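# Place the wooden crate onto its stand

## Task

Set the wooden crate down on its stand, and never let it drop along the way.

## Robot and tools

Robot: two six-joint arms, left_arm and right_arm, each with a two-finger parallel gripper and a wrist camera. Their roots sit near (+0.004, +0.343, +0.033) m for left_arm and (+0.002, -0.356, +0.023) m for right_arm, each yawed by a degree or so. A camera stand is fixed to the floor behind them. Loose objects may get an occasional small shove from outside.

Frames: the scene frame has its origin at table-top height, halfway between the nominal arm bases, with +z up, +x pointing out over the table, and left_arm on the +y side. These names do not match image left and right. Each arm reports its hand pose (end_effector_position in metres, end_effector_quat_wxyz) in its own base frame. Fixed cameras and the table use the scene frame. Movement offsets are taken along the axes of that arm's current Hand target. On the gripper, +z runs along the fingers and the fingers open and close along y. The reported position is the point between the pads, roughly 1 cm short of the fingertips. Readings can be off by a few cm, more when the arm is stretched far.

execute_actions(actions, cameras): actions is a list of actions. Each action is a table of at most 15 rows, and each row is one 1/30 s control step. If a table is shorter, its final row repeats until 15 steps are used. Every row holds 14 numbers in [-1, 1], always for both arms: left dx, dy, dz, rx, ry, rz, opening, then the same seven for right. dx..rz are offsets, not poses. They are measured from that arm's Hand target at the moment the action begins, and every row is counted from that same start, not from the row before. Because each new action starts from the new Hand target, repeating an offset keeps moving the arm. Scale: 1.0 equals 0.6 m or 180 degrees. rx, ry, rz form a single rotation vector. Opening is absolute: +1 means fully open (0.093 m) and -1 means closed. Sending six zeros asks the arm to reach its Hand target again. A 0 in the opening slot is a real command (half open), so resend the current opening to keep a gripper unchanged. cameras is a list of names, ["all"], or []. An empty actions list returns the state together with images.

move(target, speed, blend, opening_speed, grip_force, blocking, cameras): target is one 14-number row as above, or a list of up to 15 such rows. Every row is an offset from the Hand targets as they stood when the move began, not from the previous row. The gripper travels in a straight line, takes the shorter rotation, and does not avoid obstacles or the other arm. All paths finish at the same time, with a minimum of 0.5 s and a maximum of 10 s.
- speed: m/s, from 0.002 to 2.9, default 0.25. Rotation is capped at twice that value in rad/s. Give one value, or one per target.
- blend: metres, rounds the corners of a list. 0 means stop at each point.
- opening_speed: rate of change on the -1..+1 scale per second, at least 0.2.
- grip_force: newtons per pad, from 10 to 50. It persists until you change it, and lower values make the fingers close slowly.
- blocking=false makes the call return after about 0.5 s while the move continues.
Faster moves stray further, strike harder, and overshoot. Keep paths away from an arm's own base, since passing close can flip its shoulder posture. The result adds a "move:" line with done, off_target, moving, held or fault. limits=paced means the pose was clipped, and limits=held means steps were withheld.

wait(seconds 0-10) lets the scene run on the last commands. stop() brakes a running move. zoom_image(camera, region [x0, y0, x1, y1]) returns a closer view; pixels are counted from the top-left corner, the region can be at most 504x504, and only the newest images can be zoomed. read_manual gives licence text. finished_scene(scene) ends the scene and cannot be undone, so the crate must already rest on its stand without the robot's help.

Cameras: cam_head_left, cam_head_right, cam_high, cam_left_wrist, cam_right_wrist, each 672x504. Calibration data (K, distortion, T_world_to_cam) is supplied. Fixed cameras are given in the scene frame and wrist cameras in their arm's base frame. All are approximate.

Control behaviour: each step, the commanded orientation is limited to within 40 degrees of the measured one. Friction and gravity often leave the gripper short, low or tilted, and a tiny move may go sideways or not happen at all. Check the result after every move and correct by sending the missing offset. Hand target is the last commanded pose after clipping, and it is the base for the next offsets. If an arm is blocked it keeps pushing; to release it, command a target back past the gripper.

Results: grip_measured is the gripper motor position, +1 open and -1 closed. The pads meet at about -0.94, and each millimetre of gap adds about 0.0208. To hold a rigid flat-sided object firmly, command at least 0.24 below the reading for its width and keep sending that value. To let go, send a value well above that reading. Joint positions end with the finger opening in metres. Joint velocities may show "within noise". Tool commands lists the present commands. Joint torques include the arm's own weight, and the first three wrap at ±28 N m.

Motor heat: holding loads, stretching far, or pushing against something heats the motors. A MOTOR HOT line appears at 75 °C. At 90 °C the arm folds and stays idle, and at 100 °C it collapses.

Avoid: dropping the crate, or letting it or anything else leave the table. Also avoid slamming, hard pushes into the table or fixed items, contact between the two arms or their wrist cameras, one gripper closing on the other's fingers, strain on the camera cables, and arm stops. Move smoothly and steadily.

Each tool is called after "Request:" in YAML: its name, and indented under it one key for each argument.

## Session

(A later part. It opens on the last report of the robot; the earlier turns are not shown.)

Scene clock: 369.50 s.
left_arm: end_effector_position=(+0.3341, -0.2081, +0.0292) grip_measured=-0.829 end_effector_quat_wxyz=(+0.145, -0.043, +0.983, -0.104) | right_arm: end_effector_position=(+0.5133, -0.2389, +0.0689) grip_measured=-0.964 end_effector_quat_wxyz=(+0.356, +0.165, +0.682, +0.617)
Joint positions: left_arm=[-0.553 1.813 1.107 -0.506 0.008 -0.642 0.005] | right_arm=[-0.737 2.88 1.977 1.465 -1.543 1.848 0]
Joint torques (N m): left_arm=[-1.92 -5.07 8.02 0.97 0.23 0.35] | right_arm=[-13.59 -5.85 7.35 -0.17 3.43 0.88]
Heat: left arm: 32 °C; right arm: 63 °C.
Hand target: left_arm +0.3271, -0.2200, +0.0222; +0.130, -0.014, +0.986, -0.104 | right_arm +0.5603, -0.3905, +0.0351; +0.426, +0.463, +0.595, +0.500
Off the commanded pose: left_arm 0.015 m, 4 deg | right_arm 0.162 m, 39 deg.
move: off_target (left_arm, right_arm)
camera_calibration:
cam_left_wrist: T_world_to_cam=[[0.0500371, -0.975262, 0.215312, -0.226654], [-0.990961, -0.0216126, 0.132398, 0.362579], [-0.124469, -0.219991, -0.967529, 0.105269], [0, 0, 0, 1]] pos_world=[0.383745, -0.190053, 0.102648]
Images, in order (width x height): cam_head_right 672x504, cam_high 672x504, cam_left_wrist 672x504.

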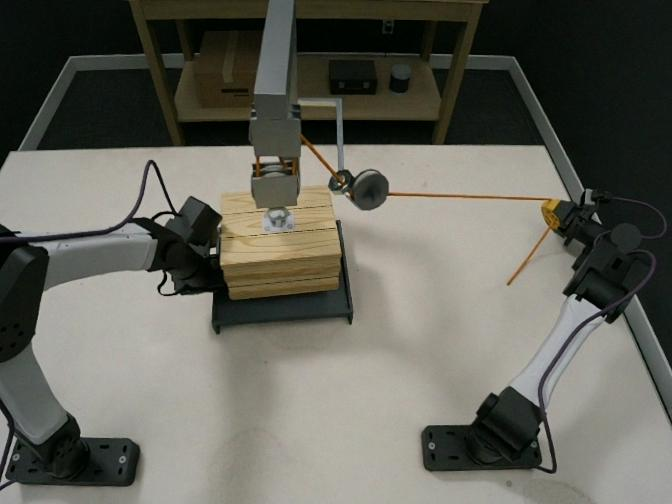

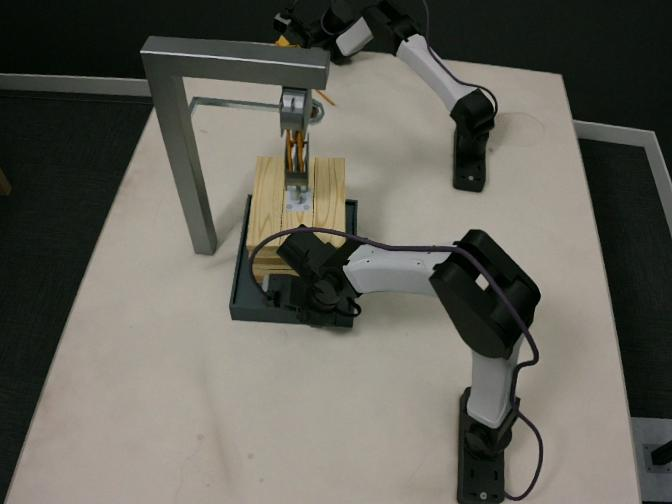

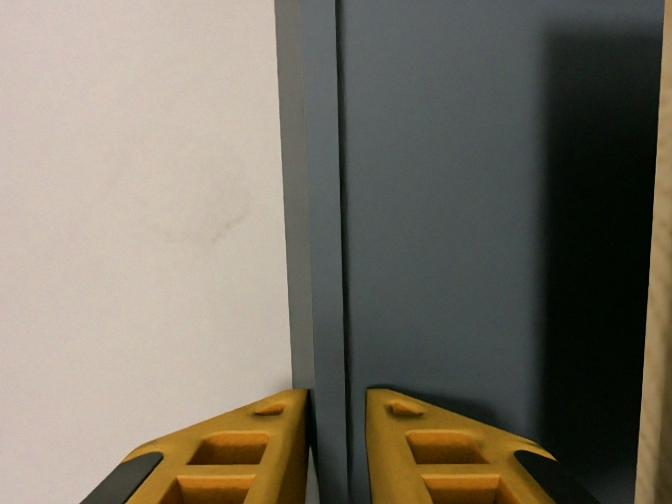

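Request:
move:
  target:
    - [0,0,0,0,0,0,-0.5,0,0,0,0,0,0,-1]
    - [0,0,-0.1,0,0,0,-0.5,0,0,0,0,0,0,-1]
    - [0,0.25,-0.2,0,0,0,-0.5,0,0,0,0,0,0,-1]
  speed: 0.12
  blend: [0,0.03,0]
  cameras: ["cam_high","cam_head_right","cam_head_left"]

Request:
zoom_image:
  camera: "cam_head_right"
  region: [120, 150, 420, 360]

Request:
zoom_image:
  camera: "cam_high"
  region: [180, 130, 420, 390]

Scene clock: 378.73 s.
left_arm: end_effector_position=(+0.2976, -0.0481, +0.0976) grip_measured=-0.502 end_effector_quat_wxyz=(+0.121, -0.020, +0.988, -0.097) | right_arm: end_effector_position=(+0.5133, -0.2389, +0.0689) grip_measured=-0.964 end_effector_quat_wxyz=(+0.356, +0.166, +0.682, +0.617)
Joint positions: left_arm=[-0.064 1.457 1.032 -0.884 0.172 -0.129 0.021] | right_arm=[-0.737 2.88 1.977 1.465 -1.543 1.85 0]
Joint torques (N m): left_arm=[0.91 -7.02 6.72 0.86 0.32 0.13] | right_arm=[-13.61 -5.82 7.36 -0.16 3.43 0.87]
Heat: left arm: 33 °C; right arm: 64 °C.
Hand target: left_arm +0.2958, -0.0492, +0.1042; +0.129, -0.014, +0.986, -0.104 | right_arm +0.5603, -0.3905, +0.0351; +0.426, +0.463, +0.595, +0.500
Off the commanded pose: left_arm 0.007 m, 1 deg | right_arm 0.162 m, 39 deg.
move: off_target (right_arm); blend cut to 0.0298 m at target 2
Images, in order (width x height): cam_head_left 672x504, cam_head_right 672x504, cam_high 672x504.

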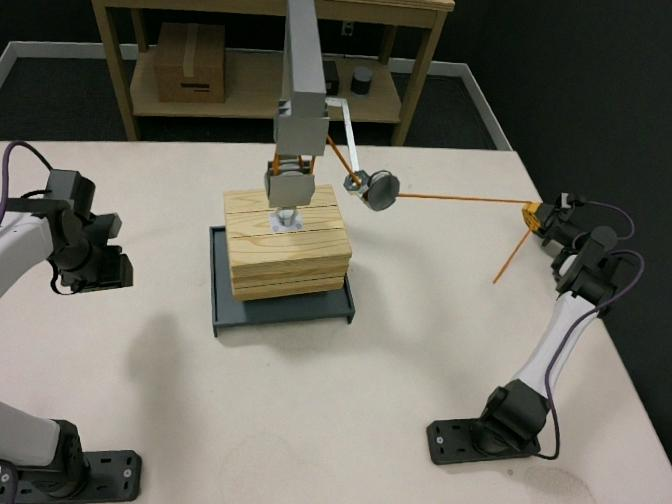

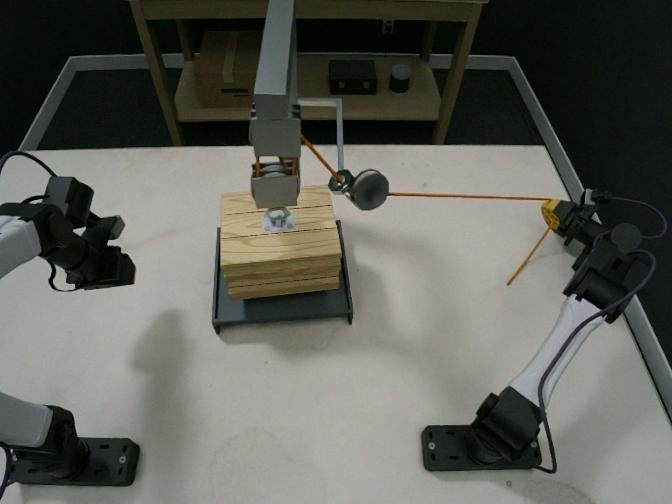

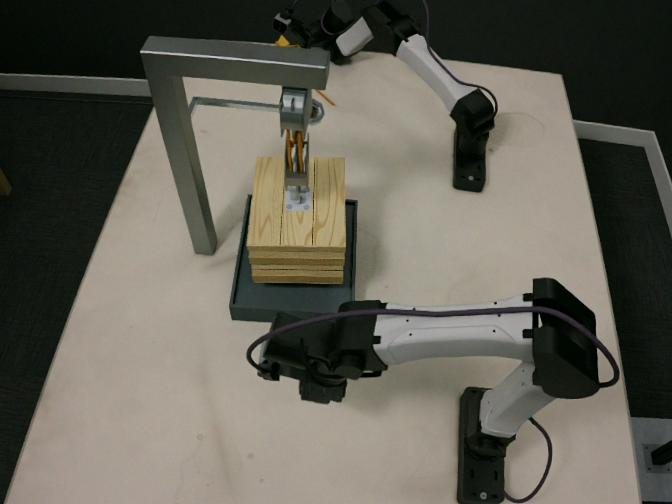

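Scaled by 1.680 from the camera's 672x504 image, which has a finer 960x720 frame.

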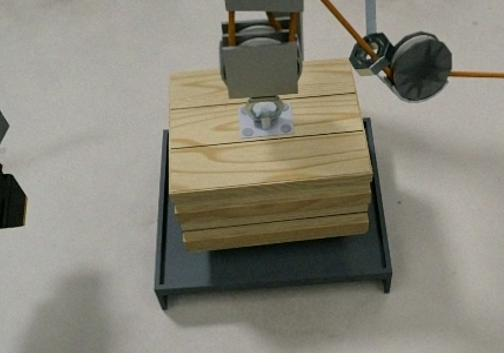

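Scaled by 1.938 from the camera's 672x504 image, which has a finer 960x720 frame.

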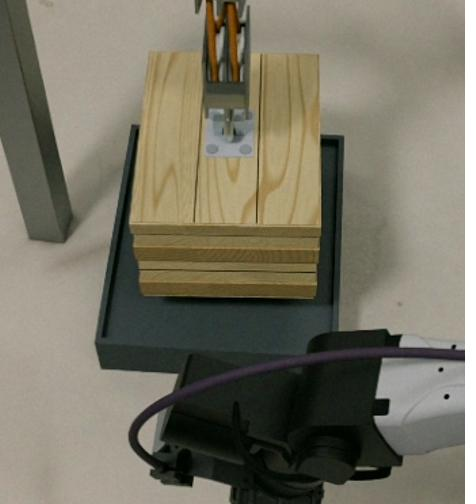

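Request:
move:
  target: [0,0,0,0,0,0,-0.5,0.246,0.07,-0.059,0,0,0,-1]
  speed: 0.05
  cameras: ["cam_high","cam_head_right","cam_head_left"]

Request:
zoom_image:
  camera: "cam_head_right"
  region: [120, 150, 420, 360]

Request:
zoom_image:
  camera: "cam_high"
  region: [180, 130, 420, 390]

Scene clock: 392.83 s.
left_arm: end_effector_position=(+0.2976, -0.0482, +0.0976) grip_measured=-0.502 end_effector_quat_wxyz=(+0.121, -0.020, +0.988, -0.098) | right_arm: end_effector_position=(+0.4759, -0.1761, +0.0893) grip_measured=-0.964 end_effector_quat_wxyz=(+0.371, +0.307, +0.645, +0.592)
Joint positions: left_arm=[-0.064 1.457 1.032 -0.884 0.173 -0.128 0.021] | right_arm=[-0.674 2.347 1.165 1.114 -1.24 1.391 0]
Joint torques (N m): left_arm=[0.8 -7.16 6.71 0.86 0.28 0.17] | right_arm=[-4.85 -10.89 4.52 0.55 2.84 0.11]
Heat: left arm: 33 °C; right arm: 64 °C.
Hand target: left_arm +0.2959, -0.0492, +0.1042; +0.130, -0.014, +0.986, -0.104 | right_arm +0.5005, -0.2506, +0.0751; +0.426, +0.463, +0.595, +0.500
Off the commanded pose: left_arm 0.007 m, 1 deg | right_arm 0.080 m, 22 deg.
move: off_target (right_arm)
Images, in order (width x height): cam_head_left 672x504, cam_head_right 672x504, cam_high 672x504.

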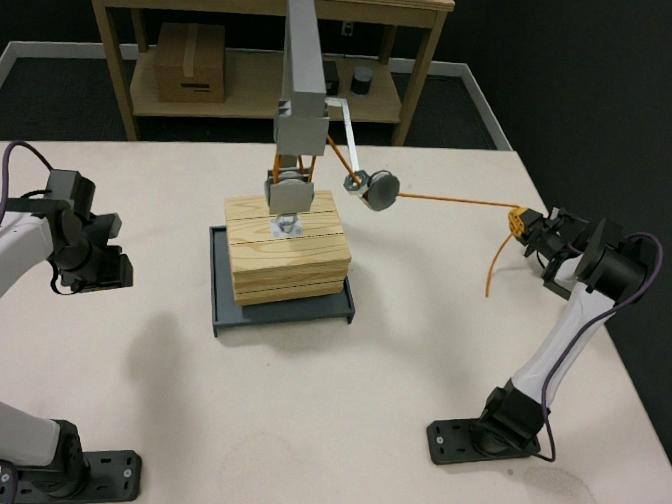

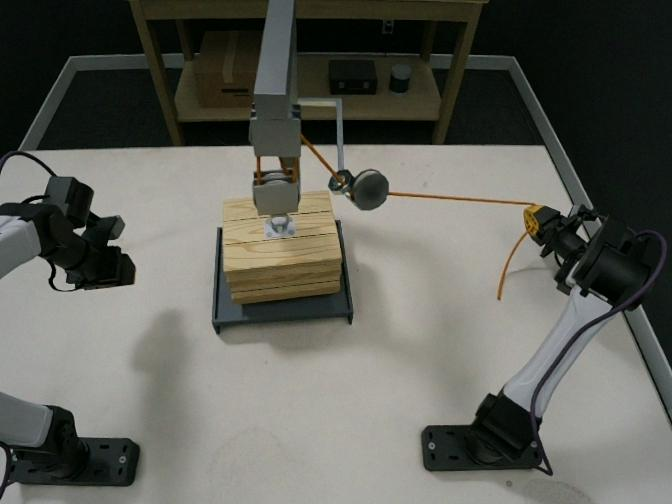

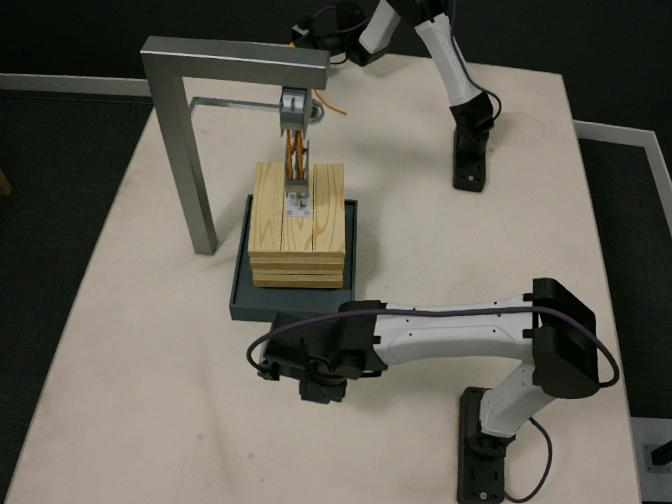

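Scaled by 1.680 from the camera's 672x504 image, which has a finer 960x720 frame.

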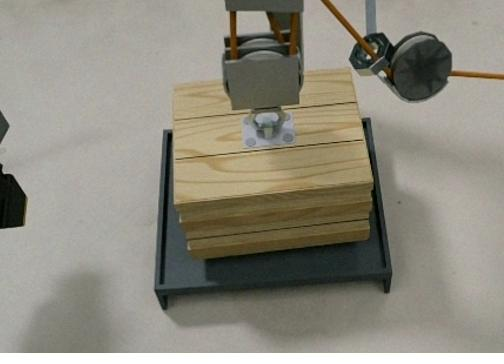

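Scaled by 1.938 from the camera's 672x504 image, which has a finer 960x720 frame.

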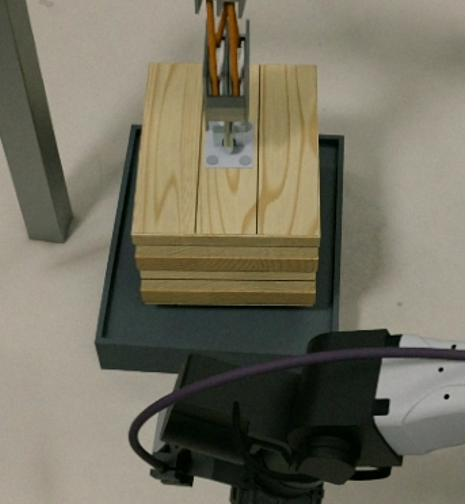

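Request:
move:
  target: [0,0,0,0,0,0,-0.5,0.17,0.06,-0.036,0,0,0,-1]
  speed: 0.04
  cameras: ["cam_high","cam_head_right"]

Request:
zoom_image:
  camera: "cam_head_right"
  region: [120, 150, 420, 360]

Request:
zoom_image:
  camera: "cam_high"
  region: [180, 130, 420, 390]

Scene clock: 400.53 s.
left_arm: end_effector_position=(+0.2976, -0.0482, +0.0976) grip_measured=-0.502 end_effector_quat_wxyz=(+0.121, -0.020, +0.988, -0.098) | right_arm: end_effector_position=(+0.4392, -0.0898, +0.1280) grip_measured=-0.964 end_effector_quat_wxyz=(+0.379, +0.319, +0.645, +0.583)
Joint positions: left_arm=[-0.064 1.457 1.032 -0.884 0.173 -0.128 0.021] | right_arm=[-0.538 2.015 0.772 1.171 -1.072 1.391 0]
Joint torques (N m): left_arm=[0.77 -7.02 6.72 0.84 0.36 0.18] | right_arm=[-3.92 -8.02 4.14 0.76 2.63 0.18]
Heat: left arm: 33 °C; right arm: 63 °C.
Hand target: left_arm +0.2959, -0.0492, +0.1042; +0.130, -0.014, +0.986, -0.104 | right_arm +0.4628, -0.1525, +0.1092; +0.426, +0.463, +0.595, +0.500
Off the commanded pose: left_arm 0.007 m, 1 deg | right_arm 0.070 m, 21 deg.
move: off_target (right_arm)
Images, in order (width x height): cam_head_right 672x504, cam_high 672x504.

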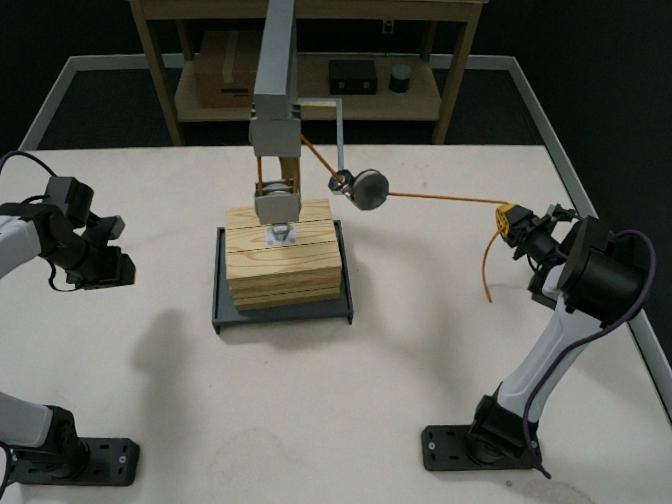

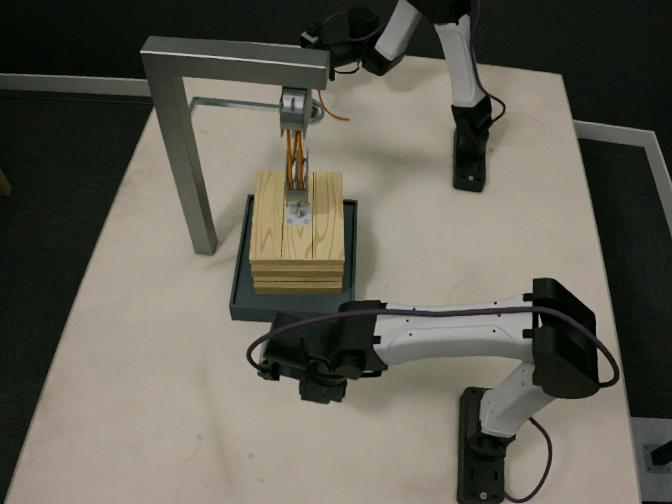

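Scaled by 1.680 from the camera's 672x504 image, which has a finer 960x720 frame.

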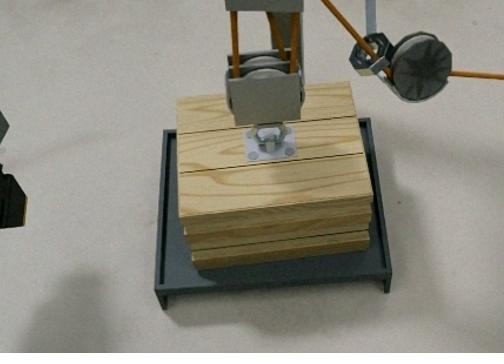

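Scaled by 1.938 from the camera's 672x504 image, which has a finer 960x720 frame.

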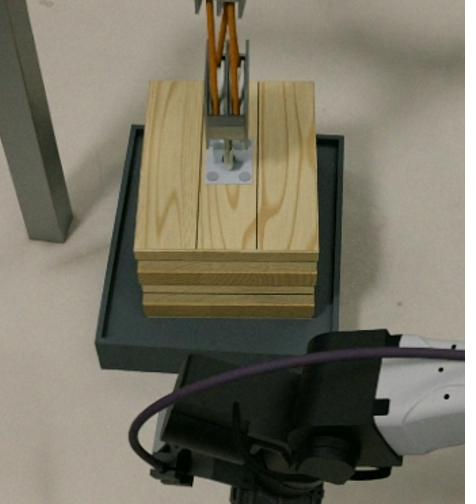

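Request:
move:
  target: [0,0,0,0,0,0,-0.5,0.17,0.06,-0.036,0,0,0,-1]
  speed: 0.04
  cameras: ["cam_high","cam_head_right"]

Request:
zoom_image:
  camera: "cam_head_right"
  region: [120, 150, 420, 360]

Request:
zoom_image:
  camera: "cam_high"
  region: [180, 130, 420, 390]

Scene clock: 406.00 s.
left_arm: end_effector_position=(+0.2976, -0.0482, +0.0976) grip_measured=-0.502 end_effector_quat_wxyz=(+0.121, -0.020, +0.988, -0.098) | right_arm: end_effector_position=(+0.4277, -0.0558, +0.1380) grip_measured=-0.964 end_effector_quat_wxyz=(+0.423, +0.458, +0.600, +0.500)
Joint positions: left_arm=[-0.064 1.457 1.032 -0.884 0.173 -0.128 0.021] | right_arm=[-0.333 1.705 0.54 0.999 -0.544 1.435 0]
Joint torques (N m): left_arm=[0.88 -7.04 6.84 0.87 0.34 0.21] | right_arm=[0.9 -8.18 4.16 1.84 0.06 0.11]
Heat: left arm: 33 °C; right arm: 60 °C.
Hand target: left_arm +0.2959, -0.0492, +0.1042; +0.130, -0.014, +0.986, -0.104 | right_arm +0.4251, -0.0546, +0.1433; +0.426, +0.463, +0.595, +0.500
Off the commanded pose: left_arm 0.007 m, 1 deg | right_arm 0.006 m, 1 deg.
move: done
Images, in order (width x height): cam_head_right 672x504, cam_high 672x504.

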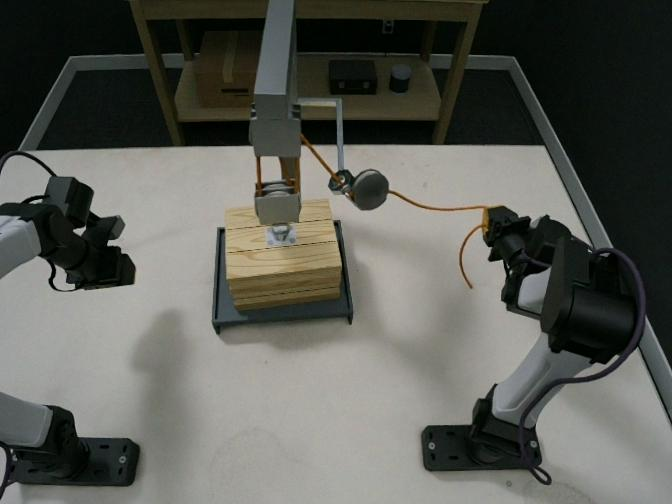

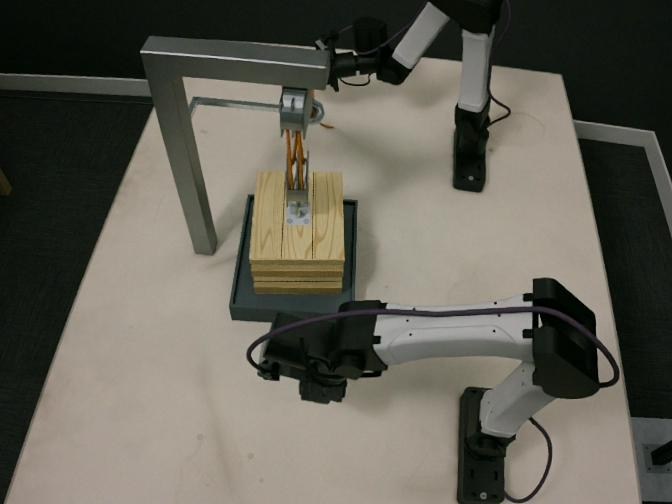

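Scaled by 1.680 from the camera's 672x504 image, which has a finer 960x720 frame.

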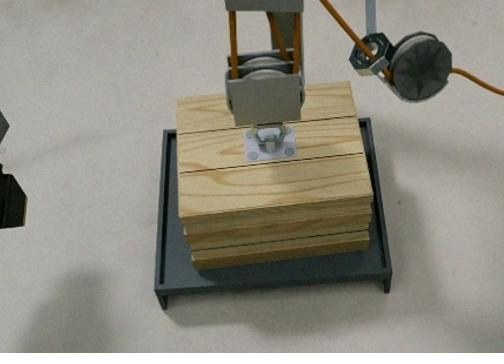

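Scaled by 1.938 from the camera's 672x504 image, which has a finer 960x720 frame.

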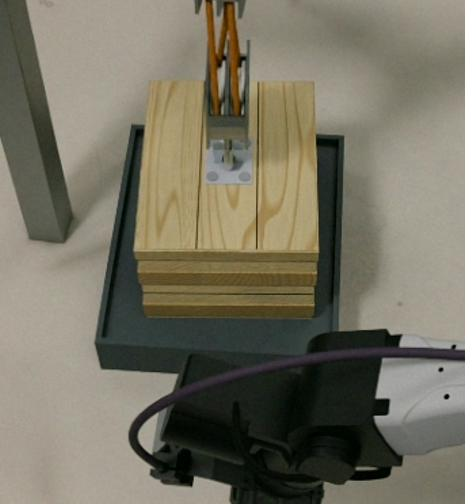

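Request:
move:
  target:
    - [0,0,0,0,0,0,-0.5,0.1,0.03,-0.033,0,0,0,-1]
    - [0,0,0,0,0,0,-0.5,0.1,0.03,-0.033,0,0,0,0.3]
    - [0,0,0,0,0,0,-0.5,0.1,0.03,-0.28,0,0,0,0.3]
  speed: 0.12
  cameras: ["cam_high","cam_head_right","cam_head_left"]

Request:
zoom_image:
  camera: "cam_head_right"
  region: [180, 150, 560, 400]

Scene clock: 413.03 s.
left_arm: end_effector_position=(+0.2976, -0.0482, +0.0976) grip_measured=-0.502 end_effector_quat_wxyz=(+0.121, -0.020, +0.988, -0.098) | right_arm: end_effector_position=(+0.2524, -0.0276, +0.1735) grip_measured=+0.298 end_effector_quat_wxyz=(+0.416, +0.473, +0.591, +0.503)
Joint positions: left_arm=[-0.064 1.457 1.032 -0.884 0.173 -0.128 0.021] | right_arm=[-0.603 0.469 0.154 0.102 -0.796 1.401 0.06]
Joint torques (N m): left_arm=[0.83 -7.1 6.86 0.85 0.33 0.19] | right_arm=[-0.4 0.24 8.47 1.74 -0.21 -0.21]
Heat: left arm: 33 °C; right arm: 55 °C.
Hand target: left_arm +0.2959, -0.0492, +0.1042; +0.130, -0.014, +0.986, -0.104 | right_arm +0.2519, -0.0284, +0.1815; +0.426, +0.463, +0.595, +0.500
Off the commanded pose: left_arm 0.007 m, 1 deg | right_arm 0.008 m, 2 deg.
move: done
Images, in order (width x height): cam_head_left 672x504, cam_head_right 672x504, cam_high 672x504.

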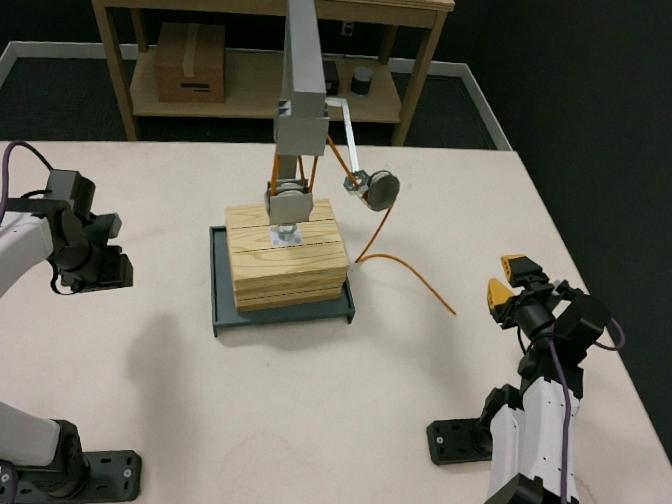

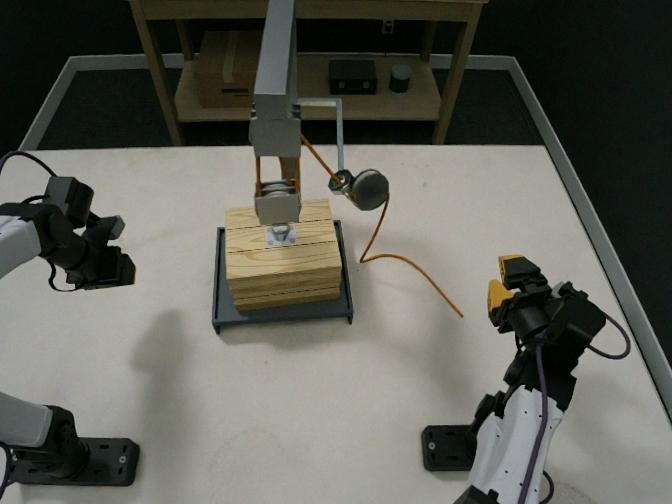

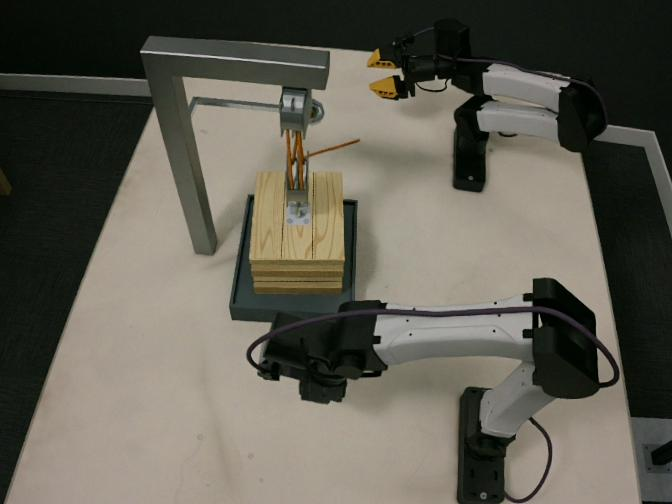

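Scaled by 1.326 from the camera's 672x504 image, which has a finer 960x720 frame.

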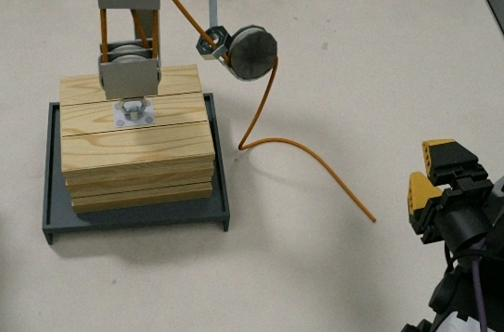

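Request:
zoom_image:
  camera: "cam_high"
  region: [220, 160, 370, 330]

Request:
zoom_image:
  camera: "cam_head_left"
  region: [200, 180, 370, 345]

Scaled by 2.965 from the camera's 672x504 image, which has a finer 960x720 frame.

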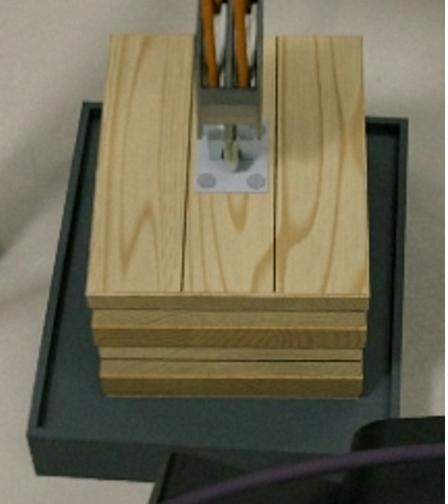

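Scaled by 2.965 from the camera's 672x504 image, which has a finer 960x720 frame.

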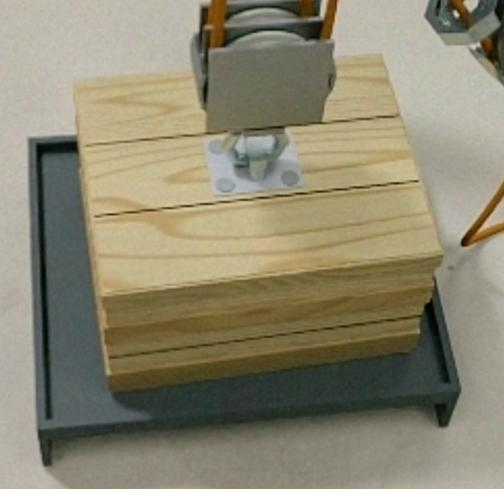

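Request:
finished_scene:
  scene: 1

The scene is finished: the task was done.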